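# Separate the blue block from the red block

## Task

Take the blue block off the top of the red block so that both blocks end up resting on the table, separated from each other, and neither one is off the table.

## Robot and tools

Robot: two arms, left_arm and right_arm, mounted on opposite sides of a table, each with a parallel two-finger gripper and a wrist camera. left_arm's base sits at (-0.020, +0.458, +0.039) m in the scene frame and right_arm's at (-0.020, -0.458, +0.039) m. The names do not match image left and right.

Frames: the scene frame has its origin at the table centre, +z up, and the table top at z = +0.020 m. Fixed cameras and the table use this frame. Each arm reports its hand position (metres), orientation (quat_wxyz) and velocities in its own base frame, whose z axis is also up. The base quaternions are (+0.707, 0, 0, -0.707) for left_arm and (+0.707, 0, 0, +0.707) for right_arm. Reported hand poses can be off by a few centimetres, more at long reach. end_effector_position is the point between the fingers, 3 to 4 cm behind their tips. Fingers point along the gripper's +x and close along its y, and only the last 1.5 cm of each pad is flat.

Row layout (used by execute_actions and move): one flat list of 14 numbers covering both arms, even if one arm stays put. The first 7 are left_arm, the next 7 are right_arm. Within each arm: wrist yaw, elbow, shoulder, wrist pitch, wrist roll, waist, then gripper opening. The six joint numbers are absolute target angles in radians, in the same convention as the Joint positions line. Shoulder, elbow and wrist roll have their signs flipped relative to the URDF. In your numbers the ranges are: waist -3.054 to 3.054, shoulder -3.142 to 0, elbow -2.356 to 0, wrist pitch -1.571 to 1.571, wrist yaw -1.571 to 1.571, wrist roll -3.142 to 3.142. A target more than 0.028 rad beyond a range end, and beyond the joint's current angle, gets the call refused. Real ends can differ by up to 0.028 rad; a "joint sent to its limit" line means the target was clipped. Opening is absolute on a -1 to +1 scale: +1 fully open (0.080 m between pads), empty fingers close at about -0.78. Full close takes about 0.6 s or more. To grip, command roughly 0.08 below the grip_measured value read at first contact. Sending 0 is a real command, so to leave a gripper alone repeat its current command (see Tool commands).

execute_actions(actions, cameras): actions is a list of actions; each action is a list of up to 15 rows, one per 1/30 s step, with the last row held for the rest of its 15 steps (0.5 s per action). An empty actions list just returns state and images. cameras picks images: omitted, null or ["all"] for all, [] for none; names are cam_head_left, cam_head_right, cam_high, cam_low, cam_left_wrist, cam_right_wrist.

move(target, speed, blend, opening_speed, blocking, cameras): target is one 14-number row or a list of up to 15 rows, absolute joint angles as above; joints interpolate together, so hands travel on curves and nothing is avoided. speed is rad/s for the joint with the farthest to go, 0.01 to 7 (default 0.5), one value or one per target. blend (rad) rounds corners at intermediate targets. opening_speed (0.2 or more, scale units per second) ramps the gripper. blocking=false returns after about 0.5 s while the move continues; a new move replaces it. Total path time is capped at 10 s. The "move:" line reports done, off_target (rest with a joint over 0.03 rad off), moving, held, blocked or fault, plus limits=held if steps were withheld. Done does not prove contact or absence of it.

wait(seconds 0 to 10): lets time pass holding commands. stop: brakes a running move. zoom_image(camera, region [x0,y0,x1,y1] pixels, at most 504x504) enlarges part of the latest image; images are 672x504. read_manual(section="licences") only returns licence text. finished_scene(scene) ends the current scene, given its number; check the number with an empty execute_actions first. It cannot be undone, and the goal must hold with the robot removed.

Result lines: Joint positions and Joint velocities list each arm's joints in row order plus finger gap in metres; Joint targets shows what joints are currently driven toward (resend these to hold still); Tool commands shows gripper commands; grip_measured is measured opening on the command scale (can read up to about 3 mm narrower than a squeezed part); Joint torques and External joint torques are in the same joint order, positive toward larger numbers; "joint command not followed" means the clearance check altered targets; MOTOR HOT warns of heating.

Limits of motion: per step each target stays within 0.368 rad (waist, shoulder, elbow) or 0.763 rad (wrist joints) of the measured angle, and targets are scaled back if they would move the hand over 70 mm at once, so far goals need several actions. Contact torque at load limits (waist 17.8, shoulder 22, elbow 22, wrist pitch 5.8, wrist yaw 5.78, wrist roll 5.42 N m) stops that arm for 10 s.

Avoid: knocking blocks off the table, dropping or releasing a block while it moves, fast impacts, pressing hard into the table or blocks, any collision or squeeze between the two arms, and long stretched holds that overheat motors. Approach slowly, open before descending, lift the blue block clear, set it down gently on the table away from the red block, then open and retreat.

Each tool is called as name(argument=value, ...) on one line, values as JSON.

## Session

execute_actions(actions=[])

zoom_image(camera="cam_head_right", region=[220, 230, 420, 430])

Scene clock: 0.00 s.
left_arm: end_effector_position=(+0.2973, -0.2831, +0.2970) grip_measured=+0.989 end_effector_quat_wxyz=(+0.955, +0.053, +0.289, -0.025) | right_arm: end_effector_position=(+0.3371, -0.1170, +0.2446) grip_measured=+1.000 end_effector_quat_wxyz=(+0.875, +0.298, +0.379, +0.039)
Joint names: [wrist yaw, elbow, shoulder, wrist pitch, wrist roll, waist]
Joint positions: left_arm=[-0.774 -1.685 -1.658 -0.916 0.607 -1.02 0.08] | right_arm=[-0.705 -1.359 -1.473 -0.885 -0.012 -0.611 0.08]
Joint velocities: within noise
Joint torques (N m): no reading
External joint torques (N m): no reading
Heat: left arm: hottest wrist yaw 36 °C (+0.0 °C/min); right arm: hottest wrist pitch 38 °C (+0.0 °C/min).
Joint targets: left_arm=[-0.775 -1.685 -1.658 -0.916 0.606 -1.020] | right_arm=[-0.706 -1.364 -1.470 -0.884 -0.012 -0.611]
Tool commands: left_gripper/opening=+0.988879 right_gripper/opening=+1.0
camera_calibration:
cam_left_wrist: T_world_to_cam=[[-0.102094, -0.988897, -0.107977, -0.207187], [-0.816076, 0.14533, -0.559374, 0.477011], [0.568855, 0.031009, -0.821853, 0.162821], [0, 0, 0, 1]] pos_world=[0.275503, -0.27926, 0.378271]
cam_right_wrist: T_world_to_cam=[[-0.152912, -0.830376, -0.535811, 0.0946623], [-0.905554, 0.33484, -0.260488, 0.428833], [0.395714, 0.445374, -0.803152, 0.187757], [0, 0, 0, 1]] pos_world=[0.328508, -0.148607, 0.313224]

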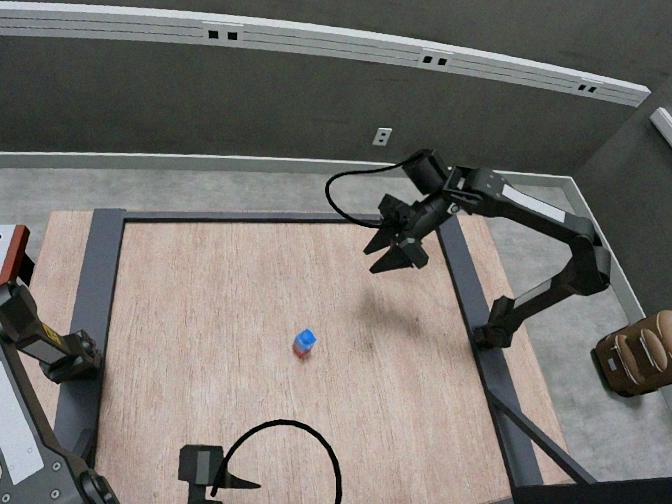

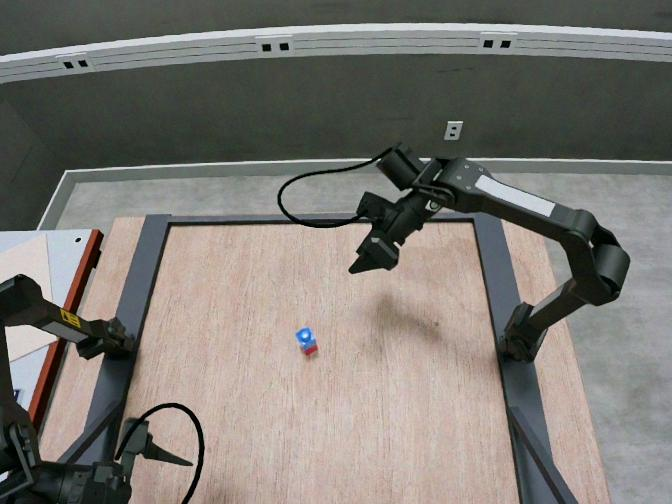

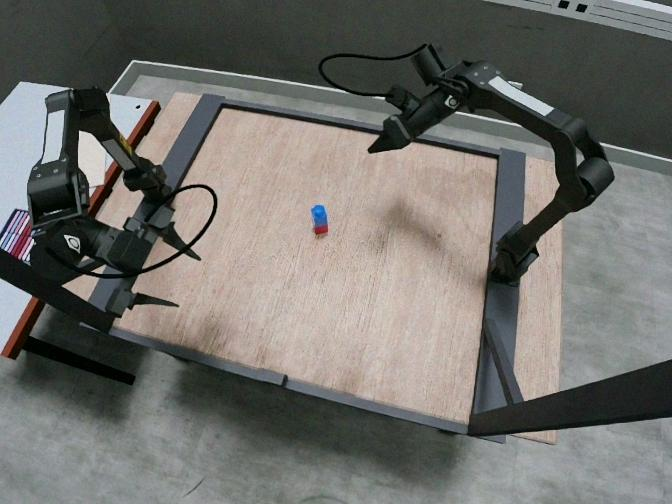

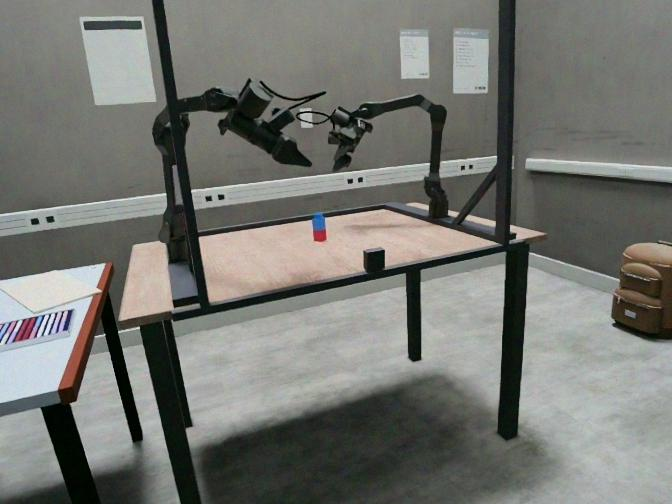

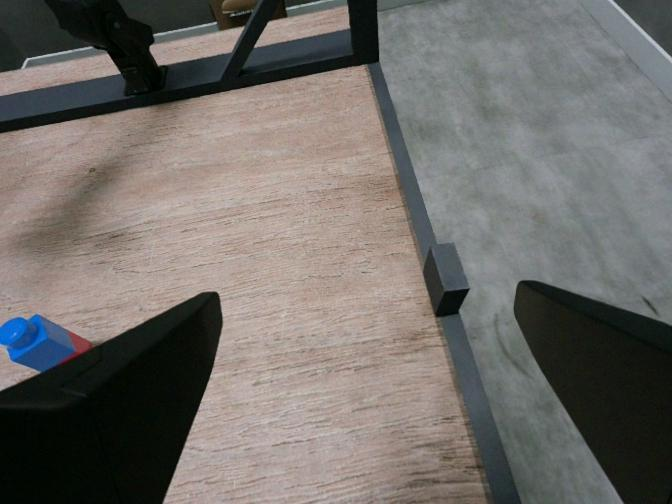

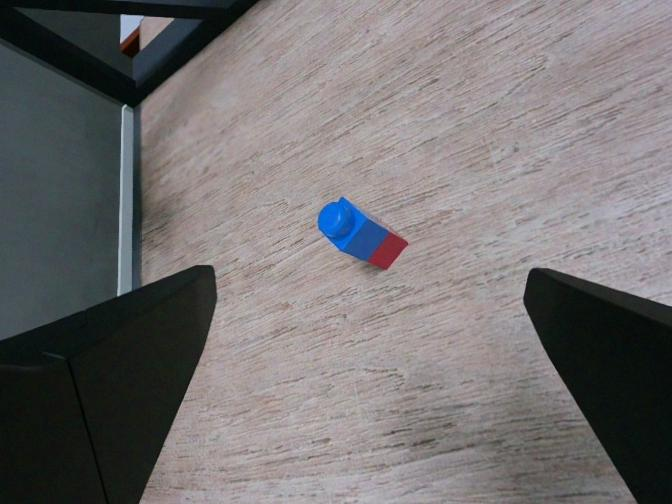

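Scaled by 2.520.

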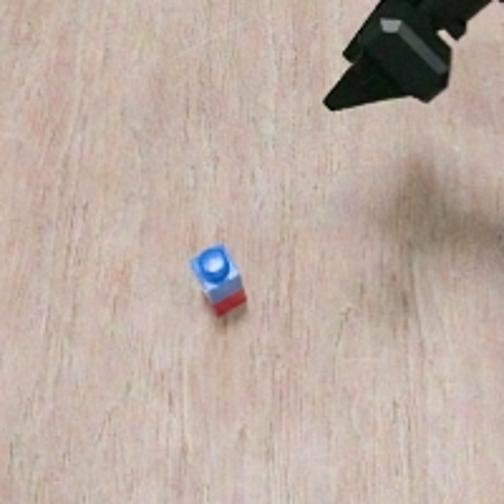

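zoom_image(camera="cam_head_right", region=[285, 320, 325, 360])

zoom_image(camera="cam_high", region=[300, 200, 340, 240])

Scaled by 12.600.

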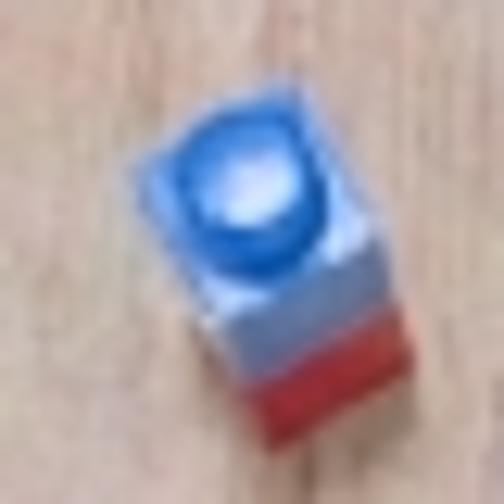

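Scaled by 12.600.

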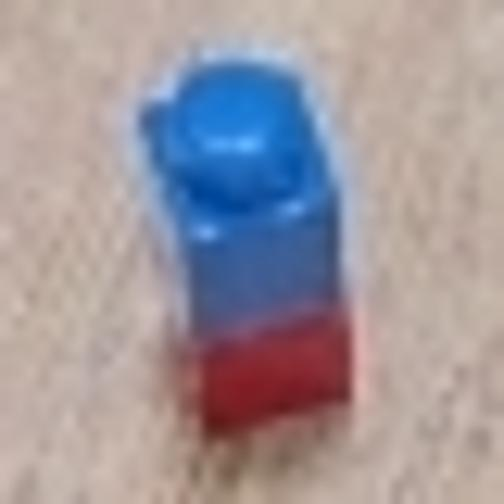

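move(target=[-0.82,-0.532,-1.974,0.918,0.4,-0.367,1,0,-0.202,-1.164,0.613,0,0,1], speed=1.3, cameras=["cam_left_wrist","cam_right_wrist"])

Scene clock: 6.90 s.
left_arm: end_effector_position=(+0.3807, -0.0303, +0.0318) grip_measured=+0.989 end_effector_quat_wxyz=(+0.953, -0.054, +0.160, +0.251) | right_arm: end_effector_position=(+0.3106, -0.0008, +0.1029) grip_measured=+1.000 end_effector_quat_wxyz=(+0.984, +0.002, +0.178, -0.001)
Joint names: [wrist yaw, elbow, shoulder, wrist pitch, wrist roll, waist]
Joint positions: left_arm=[-0.814 -0.54 -1.96 0.915 0.406 -0.37 0.08] | right_arm=[-0.002 -0.206 -1.172 0.608 -0.004 -0.004 0.08]
Joint torques (N m): left_arm=[-0.5 -2.7 4.5 1.94 -0.21 0.15] | right_arm=[0.11 -5.11 3.71 2.38 0.15 0.26]
External joint torques (N m): left_arm=[-0.26 0.94 -2.1 0.47 -0.2 0.14] | right_arm=[0.12 0.35 1.02 0.76 0.15 0.24]
Heat: left arm: hottest wrist yaw 36 °C (+0.0 °C/min); right arm: hottest wrist pitch 38 °C (+0.0 °C/min).
Joint targets: left_arm=[-0.820 -0.532 -1.974 0.918 0.400 -0.367] | right_arm=[0.000 -0.202 -1.164 0.613 0.000 0.000]
move: done
camera_calibration:
cam_left_wrist: T_world_to_cam=[[0.48075, -0.876851, -0.00356798, -0.199211], [-0.578341, -0.314023, -0.752935, 0.261782], [0.659091, 0.364037, -0.658085, -0.139922], [0, 0, 0, 1]] pos_world=[0.339391, -0.0415364, 0.104314]
cam_right_wrist: T_world_to_cam=[[-0.00586536, -0.999869, 0.0150573, 0.00867397], [-0.677392, -0.00710377, -0.735588, 0.306788], [0.735599, -0.0145142, -0.677262, -0.0861183], [0, 0, 0, 1]] pos_world=[0.271215, 0.00960225, 0.167214]
Images, in order (width x height): cam_left_wrist 672x504, cam_right_wrist 672x504.

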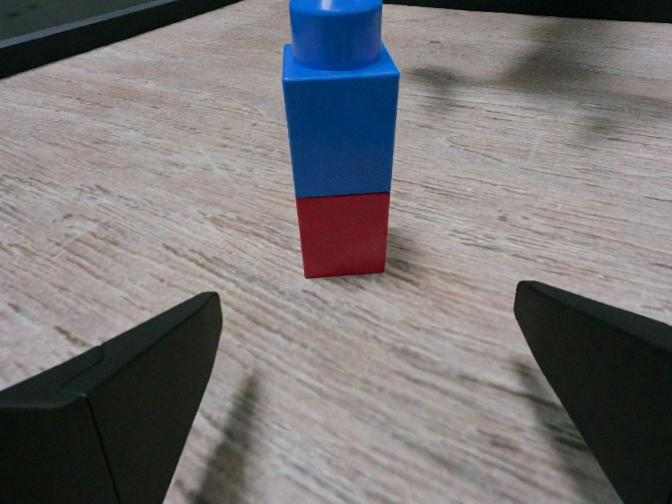

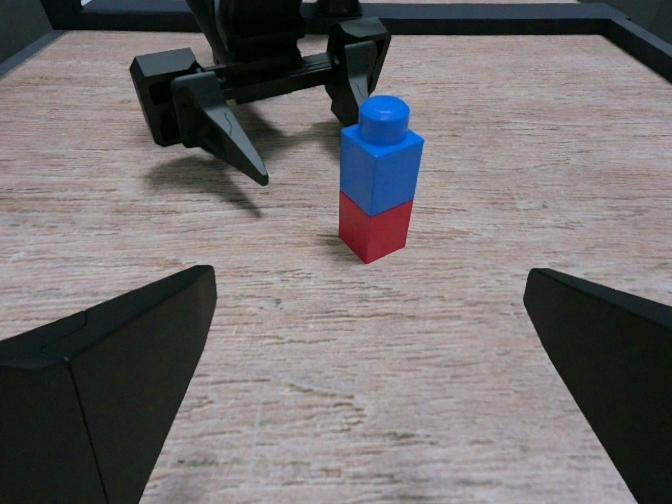

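move(target=[[-0.681,-0.726,-2.149,0.969,0.298,-0.209,1,0,-0.202,-1.164,0.613,0,0,1],[-0.681,-0.726,-2.149,0.969,0.298,-0.209,-0.26,0,-0.202,-1.164,0.613,0,0,1]], speed=0.5, opening_speed=1.5, cameras=["cam_left_wrist","cam_right_wrist"])

Scene clock: 10.83 s.
left_arm: end_effector_position=(+0.4346, +0.0048, +0.0144) grip_measured=-0.126 end_effector_quat_wxyz=(+0.951, -0.049, +0.163, +0.257) | right_arm: end_effector_position=(+0.3107, -0.0007, +0.1031) grip_measured=+1.000 end_effector_quat_wxyz=(+0.984, +0.002, +0.178, -0.001)
Joint names: [wrist yaw, elbow, shoulder, wrist pitch, wrist roll, waist]
Joint positions: left_arm=[-0.685 -0.718 -2.133 0.967 0.305 -0.21 0.029] | right_arm=[-0.002 -0.206 -1.172 0.608 -0.003 -0.003 0.08]
Joint torques (N m): left_arm=[-0.07 -4.74 5.65 2.05 -0.23 0.12] | right_arm=[0.12 -5 3.83 2.35 0.17 0.34]
External joint torques (N m): left_arm=[0.12 -1.03 -2.2 0.52 -0.23 0.07] | right_arm=[0.12 0.47 1.15 0.73 0.17 0.34]
Heat: left arm: hottest wrist yaw 36 °C (+0.0 °C/min); right arm: hottest wrist pitch 40 °C (+11.1 °C/min).
Joint targets: left_arm=[-0.681 -0.726 -2.149 0.969 0.298 -0.209] | right_arm=[0.000 -0.202 -1.164 0.613 0.000 0.000]
move: done
camera_calibration:
cam_left_wrist: T_world_to_cam=[[0.490784, -0.871107, -0.017424, -0.198568], [-0.582093, -0.312942, -0.75049, 0.292466], [0.648304, 0.378471, -0.660652, -0.19498], [0, 0, 0, 1]] pos_world=[0.394103, -0.00765515, 0.087219]
cam_right_wrist: T_world_to_cam=[[-0.0056795, -0.999863, 0.0155542, 0.00853617], [-0.676824, -0.00760651, -0.736105, 0.306874], [0.736123, -0.0147081, -0.676688, -0.0862203], [0, 0, 0, 1]] pos_world=[0.271217, 0.0096011, 0.167415]
Images, in order (width x height): cam_left_wrist 672x504, cam_right_wrist 672x504.

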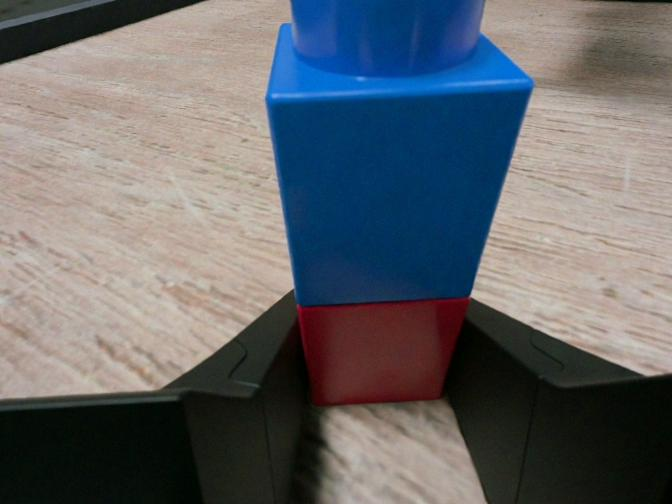

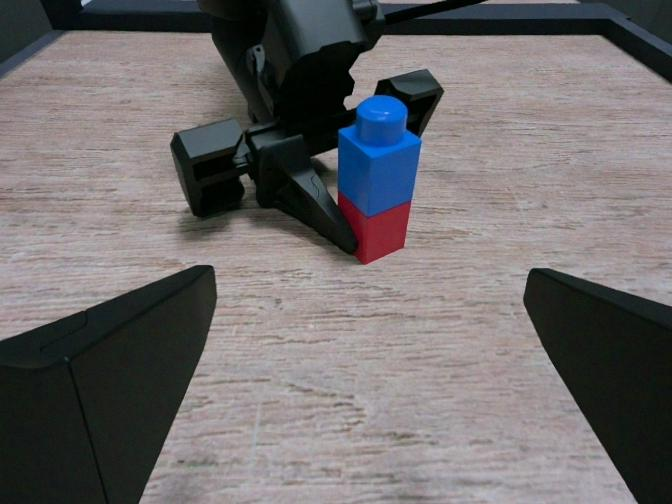

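move(target=[[-0.681,-0.726,-2.089,0.909,0.298,-0.209,-0.26,0,-0.202,-1.164,0.613,0,0,1],[0,-0.595,-1.843,0.899,0,0,-0.26,0,-0.202,-1.164,0.613,0,0,1],[0,-0.595,-1.843,0.899,0,0,-0.26,0,-0.716,-1.729,0.665,0,0,1],[0,-0.595,-1.843,0.899,0,0,-0.26,0,-0.716,-1.729,0.665,0,0,-0.26]], speed=[0.3,0.7,0.5,0.5], blend=[0.03,0.02,0,0], opening_speed=1.5, cameras=["cam_left_wrist","cam_right_wrist"])

Scene clock: 16.90 s.
left_arm: end_effector_position=(+0.4322, +0.0002, +0.0658) grip_measured=-0.126 end_effector_quat_wxyz=(+0.984, -0.003, +0.178, +0.002) | right_arm: end_effector_position=(+0.4439, +0.0001, +0.1100) grip_measured=-0.103 end_effector_quat_wxyz=(+0.984, +0.002, +0.179, +0.001)
Joint names: [wrist yaw, elbow, shoulder, wrist pitch, wrist roll, waist]
Joint positions: left_arm=[-0.005 -0.602 -1.858 0.898 0.007 -0.001 0.029] | right_arm=[-0.002 -0.704 -1.724 0.66 -0.003 -0.001 0.03]
Joint torques (N m): left_arm=[0.15 -3.85 8.25 2.19 -0.25 0.16] | right_arm=[0.1 -6.72 6.32 2.38 0.12 0.01]
External joint torques (N m): left_arm=[0.16 0.89 1.34 0.45 -0.24 0.14] | right_arm=[0.1 -1.45 -0.07 0.77 0.13 0.01]
Heat: left arm: hottest shoulder 36 °C (+10.7 °C/min); right arm: hottest wrist pitch 41 °C (+10.7 °C/min).
Joint targets: left_arm=[0.000 -0.595 -1.843 0.899 0.000 0.000] | right_arm=[0.000 -0.716 -1.729 0.665 0.000 0.000]
move: done
camera_calibration:
cam_left_wrist: T_world_to_cam=[[-0.0115084, -0.999708, -0.0212313, 0.0169777], [-0.672678, 0.0234502, -0.739563, 0.366535], [0.739845, 0.0057706, -0.672752, -0.196365], [0, 0, 0, 1]] pos_world=[0.392036, 0.00951056, 0.139331]
cam_right_wrist: T_world_to_cam=[[-0.00245273, -0.999873, 0.0157215, 0.00854888], [-0.679015, -0.00987631, -0.734058, 0.402872], [0.73412, -0.0124756, -0.678905, -0.178495], [0, 0, 0, 1]] pos_world=[0.404614, 0.0102999, 0.174416]
Images, in order (width x height): cam_left_wrist 672x504, cam_right_wrist 672x504.

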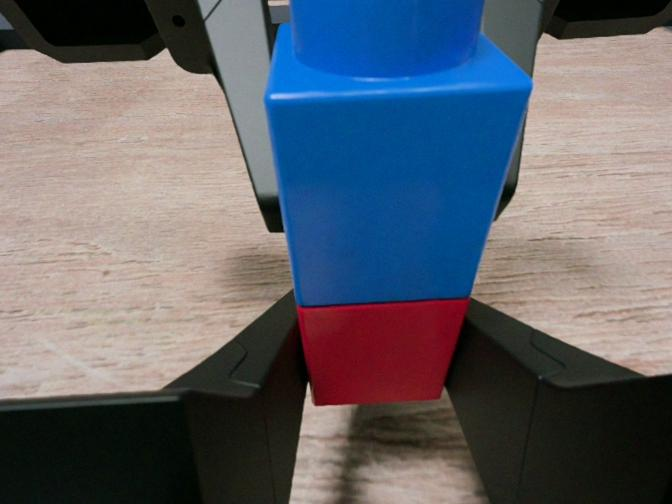

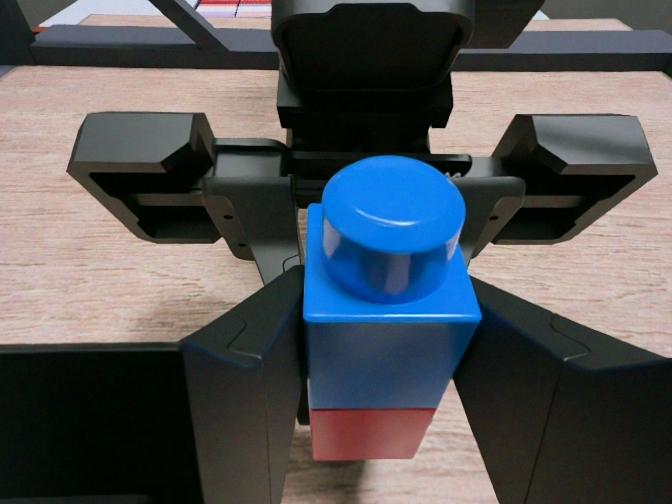

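move(target=[[0,-0.595,-1.843,0.899,0,0,-0.26,0,-0.805,-1.599,0.445,0,0,-0.26],[0,-0.286,-2.015,1.38,0,0,-0.26,0,-0.286,-1.97,1.335,0,0,-0.26],[0,-0.286,-2.068,1.43,0,0,-0.26,0,-0.286,-2.026,1.388,0,0,-0.26]], speed=[0.3,0.7,0.06], blend=[0.03,0,0], cameras=["cam_left_wrist","cam_right_wrist"])

zoom_image(camera="cam_right_wrist", region=[230, 0, 470, 180])

zoom_image(camera="cam_left_wrist", region=[230, 0, 470, 180])

Scene clock: 24.47 s.
left_arm: end_effector_position=(+0.3606, +0.0003, +0.0128) grip_measured=-0.126 end_effector_quat_wxyz=(+0.986, -0.003, +0.168, +0.002) | right_arm: end_effector_position=(+0.3598, +0.0000, +0.0156) grip_measured=-0.103 end_effector_quat_wxyz=(+0.985, +0.002, +0.173, +0.000)
Joint names: [wrist yaw, elbow, shoulder, wrist pitch, wrist roll, waist]
Joint positions: left_arm=[-0.004 -0.291 -2.056 1.427 0.007 -0.001 0.029] | right_arm=[-0.002 -0.289 -2.02 1.384 -0.003 -0.001 0.03]
Joint torques (N m): left_arm=[0.2 -1.76 3.59 2.37 -0.21 0.26] | right_arm=[0.1 -1.73 4.94 2.32 0.13 0.06]
External joint torques (N m): left_arm=[0.2 0.28 -2.09 0.65 -0.21 0.24] | right_arm=[0.1 0.39 -0.34 0.67 0.14 0.06]
Heat: left arm: hottest shoulder 37 °C (+9.8 °C/min); right arm: hottest wrist pitch 42 °C (+9.8 °C/min).
Joint targets: left_arm=[0.000 -0.286 -2.068 1.430 0.000 0.000] | right_arm=[0.000 -0.286 -2.026 1.388 0.000 0.000]
move: done
camera_calibration:
cam_left_wrist: T_world_to_cam=[[-0.0115083, -0.999706, -0.0213449, 0.0150049], [-0.65755, 0.0236478, -0.753039, 0.273941], [0.753323, 0.00536913, -0.657629, -0.184134], [0, 0, 0, 1]] pos_world=[0.319015, 0.00951097, 0.0855171]
cam_right_wrist: T_world_to_cam=[[-0.00337272, -0.999867, 0.0159432, 0.0101104], [-0.669457, -0.00958578, -0.742789, 0.273138], [0.742843, -0.0131785, -0.669336, -0.184228], [0, 0, 0, 1]] pos_world=[0.319741, 0.0102995, 0.0794123]
Images, in order (width x height): cam_left_wrist 672x504, cam_right_wrist 672x504.

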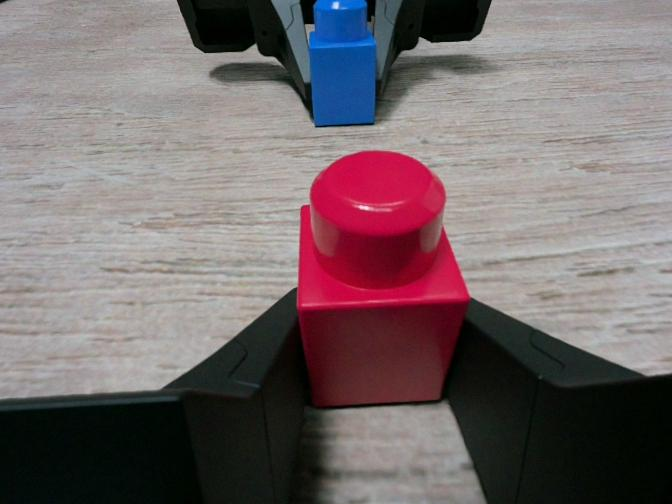

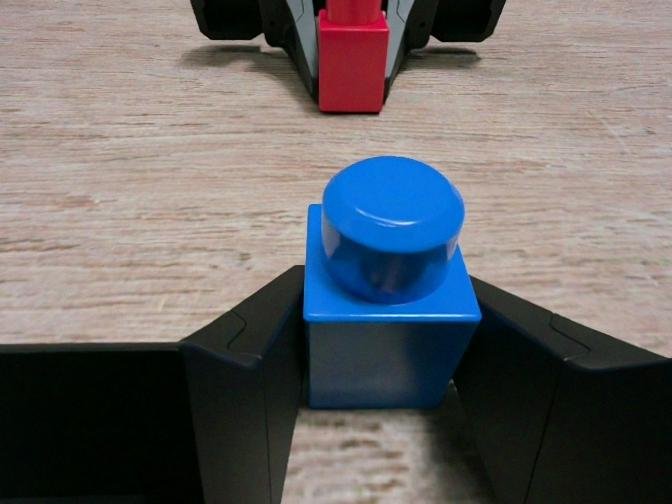

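Scaled by 2.100.

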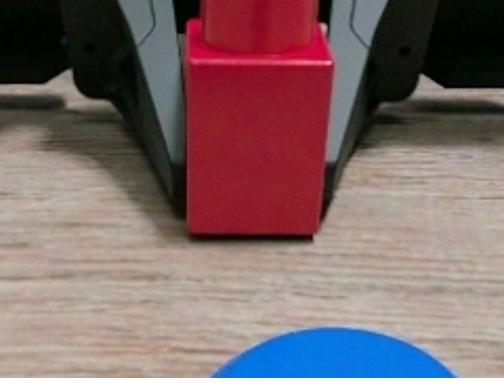

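Scaled by 2.100.

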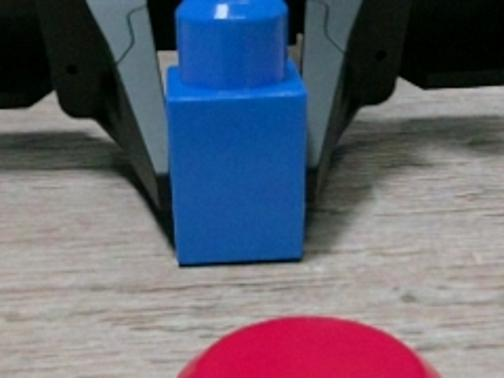

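move(target=[[0,-0.286,-2.076,1.438,0,0,-0.26,0,-0.286,-2.03,1.392,0,0,-0.26],[0,-0.286,-2.076,1.438,0,0,1,0,-0.286,-2.03,1.392,0,0,1],[0,-0.202,-1.164,0.613,0,0,1,0,-0.202,-1.164,0.613,0,0,1]], opening_speed=1.2, speed=[0.1,0.5,0.9], cameras=["cam_right_wrist"])

Scene clock: 29.07 s.
left_arm: end_effector_position=(+0.3125, +0.0003, +0.1062) grip_measured=+0.985 end_effector_quat_wxyz=(+0.985, -0.003, +0.173, +0.002) | right_arm: end_effector_position=(+0.3110, +0.0000, +0.1040) grip_measured=+1.000 end_effector_quat_wxyz=(+0.984, +0.002, +0.175, +0.000)
Joint names: [wrist yaw, elbow, shoulder, wrist pitch, wrist roll, waist]
Joint positions: left_arm=[-0.004 -0.213 -1.174 0.614 0.007 -0.001 0.079] | right_arm=[-0.002 -0.206 -1.172 0.613 -0.003 -0.001 0.08]
Joint torques (N m): left_arm=[0.17 -4.61 3.47 2.11 -0.22 0.14] | right_arm=[0.09 -4.92 4.01 2.01 0.12 0.1]
External joint torques (N m): left_arm=[0.17 1.33 0.59 0.38 -0.22 0.16] | right_arm=[0.09 0.54 1.32 0.39 0.12 0.13]
Heat: left arm: hottest wrist pitch 38 °C (+8.3 °C/min); right arm: hottest wrist pitch 42 °C (+8.3 °C/min).
Joint targets: left_arm=[0.000 -0.202 -1.164 0.613 0.000 0.000] | right_arm=[0.000 -0.202 -1.164 0.613 0.000 0.000]
move: done
camera_calibration:
cam_right_wrist: T_world_to_cam=[[-0.00328866, -0.999867, 0.0159606, 0.00850723], [-0.673441, -0.0095843, -0.739179, 0.307089], [0.739234, -0.0131794, -0.67332, -0.0872458], [0, 0, 0, 1]] pos_world=[0.27133, 0.0102995, 0.168114]
Images, in order (width x height): cam_right_wrist 672x504.

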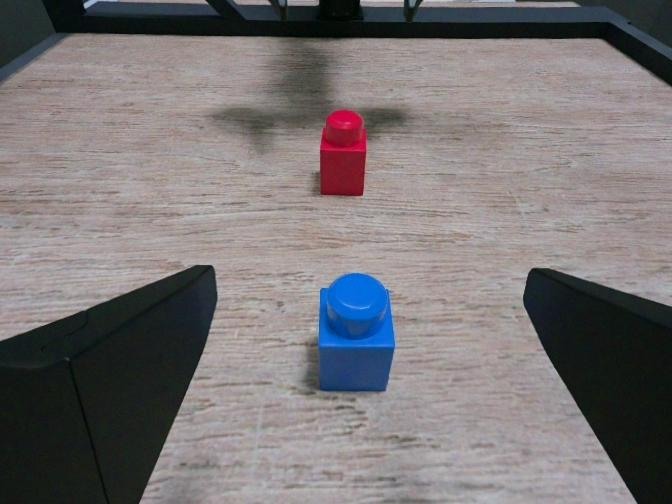

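finished_scene(scene=2)

The scene is finished: the task was done.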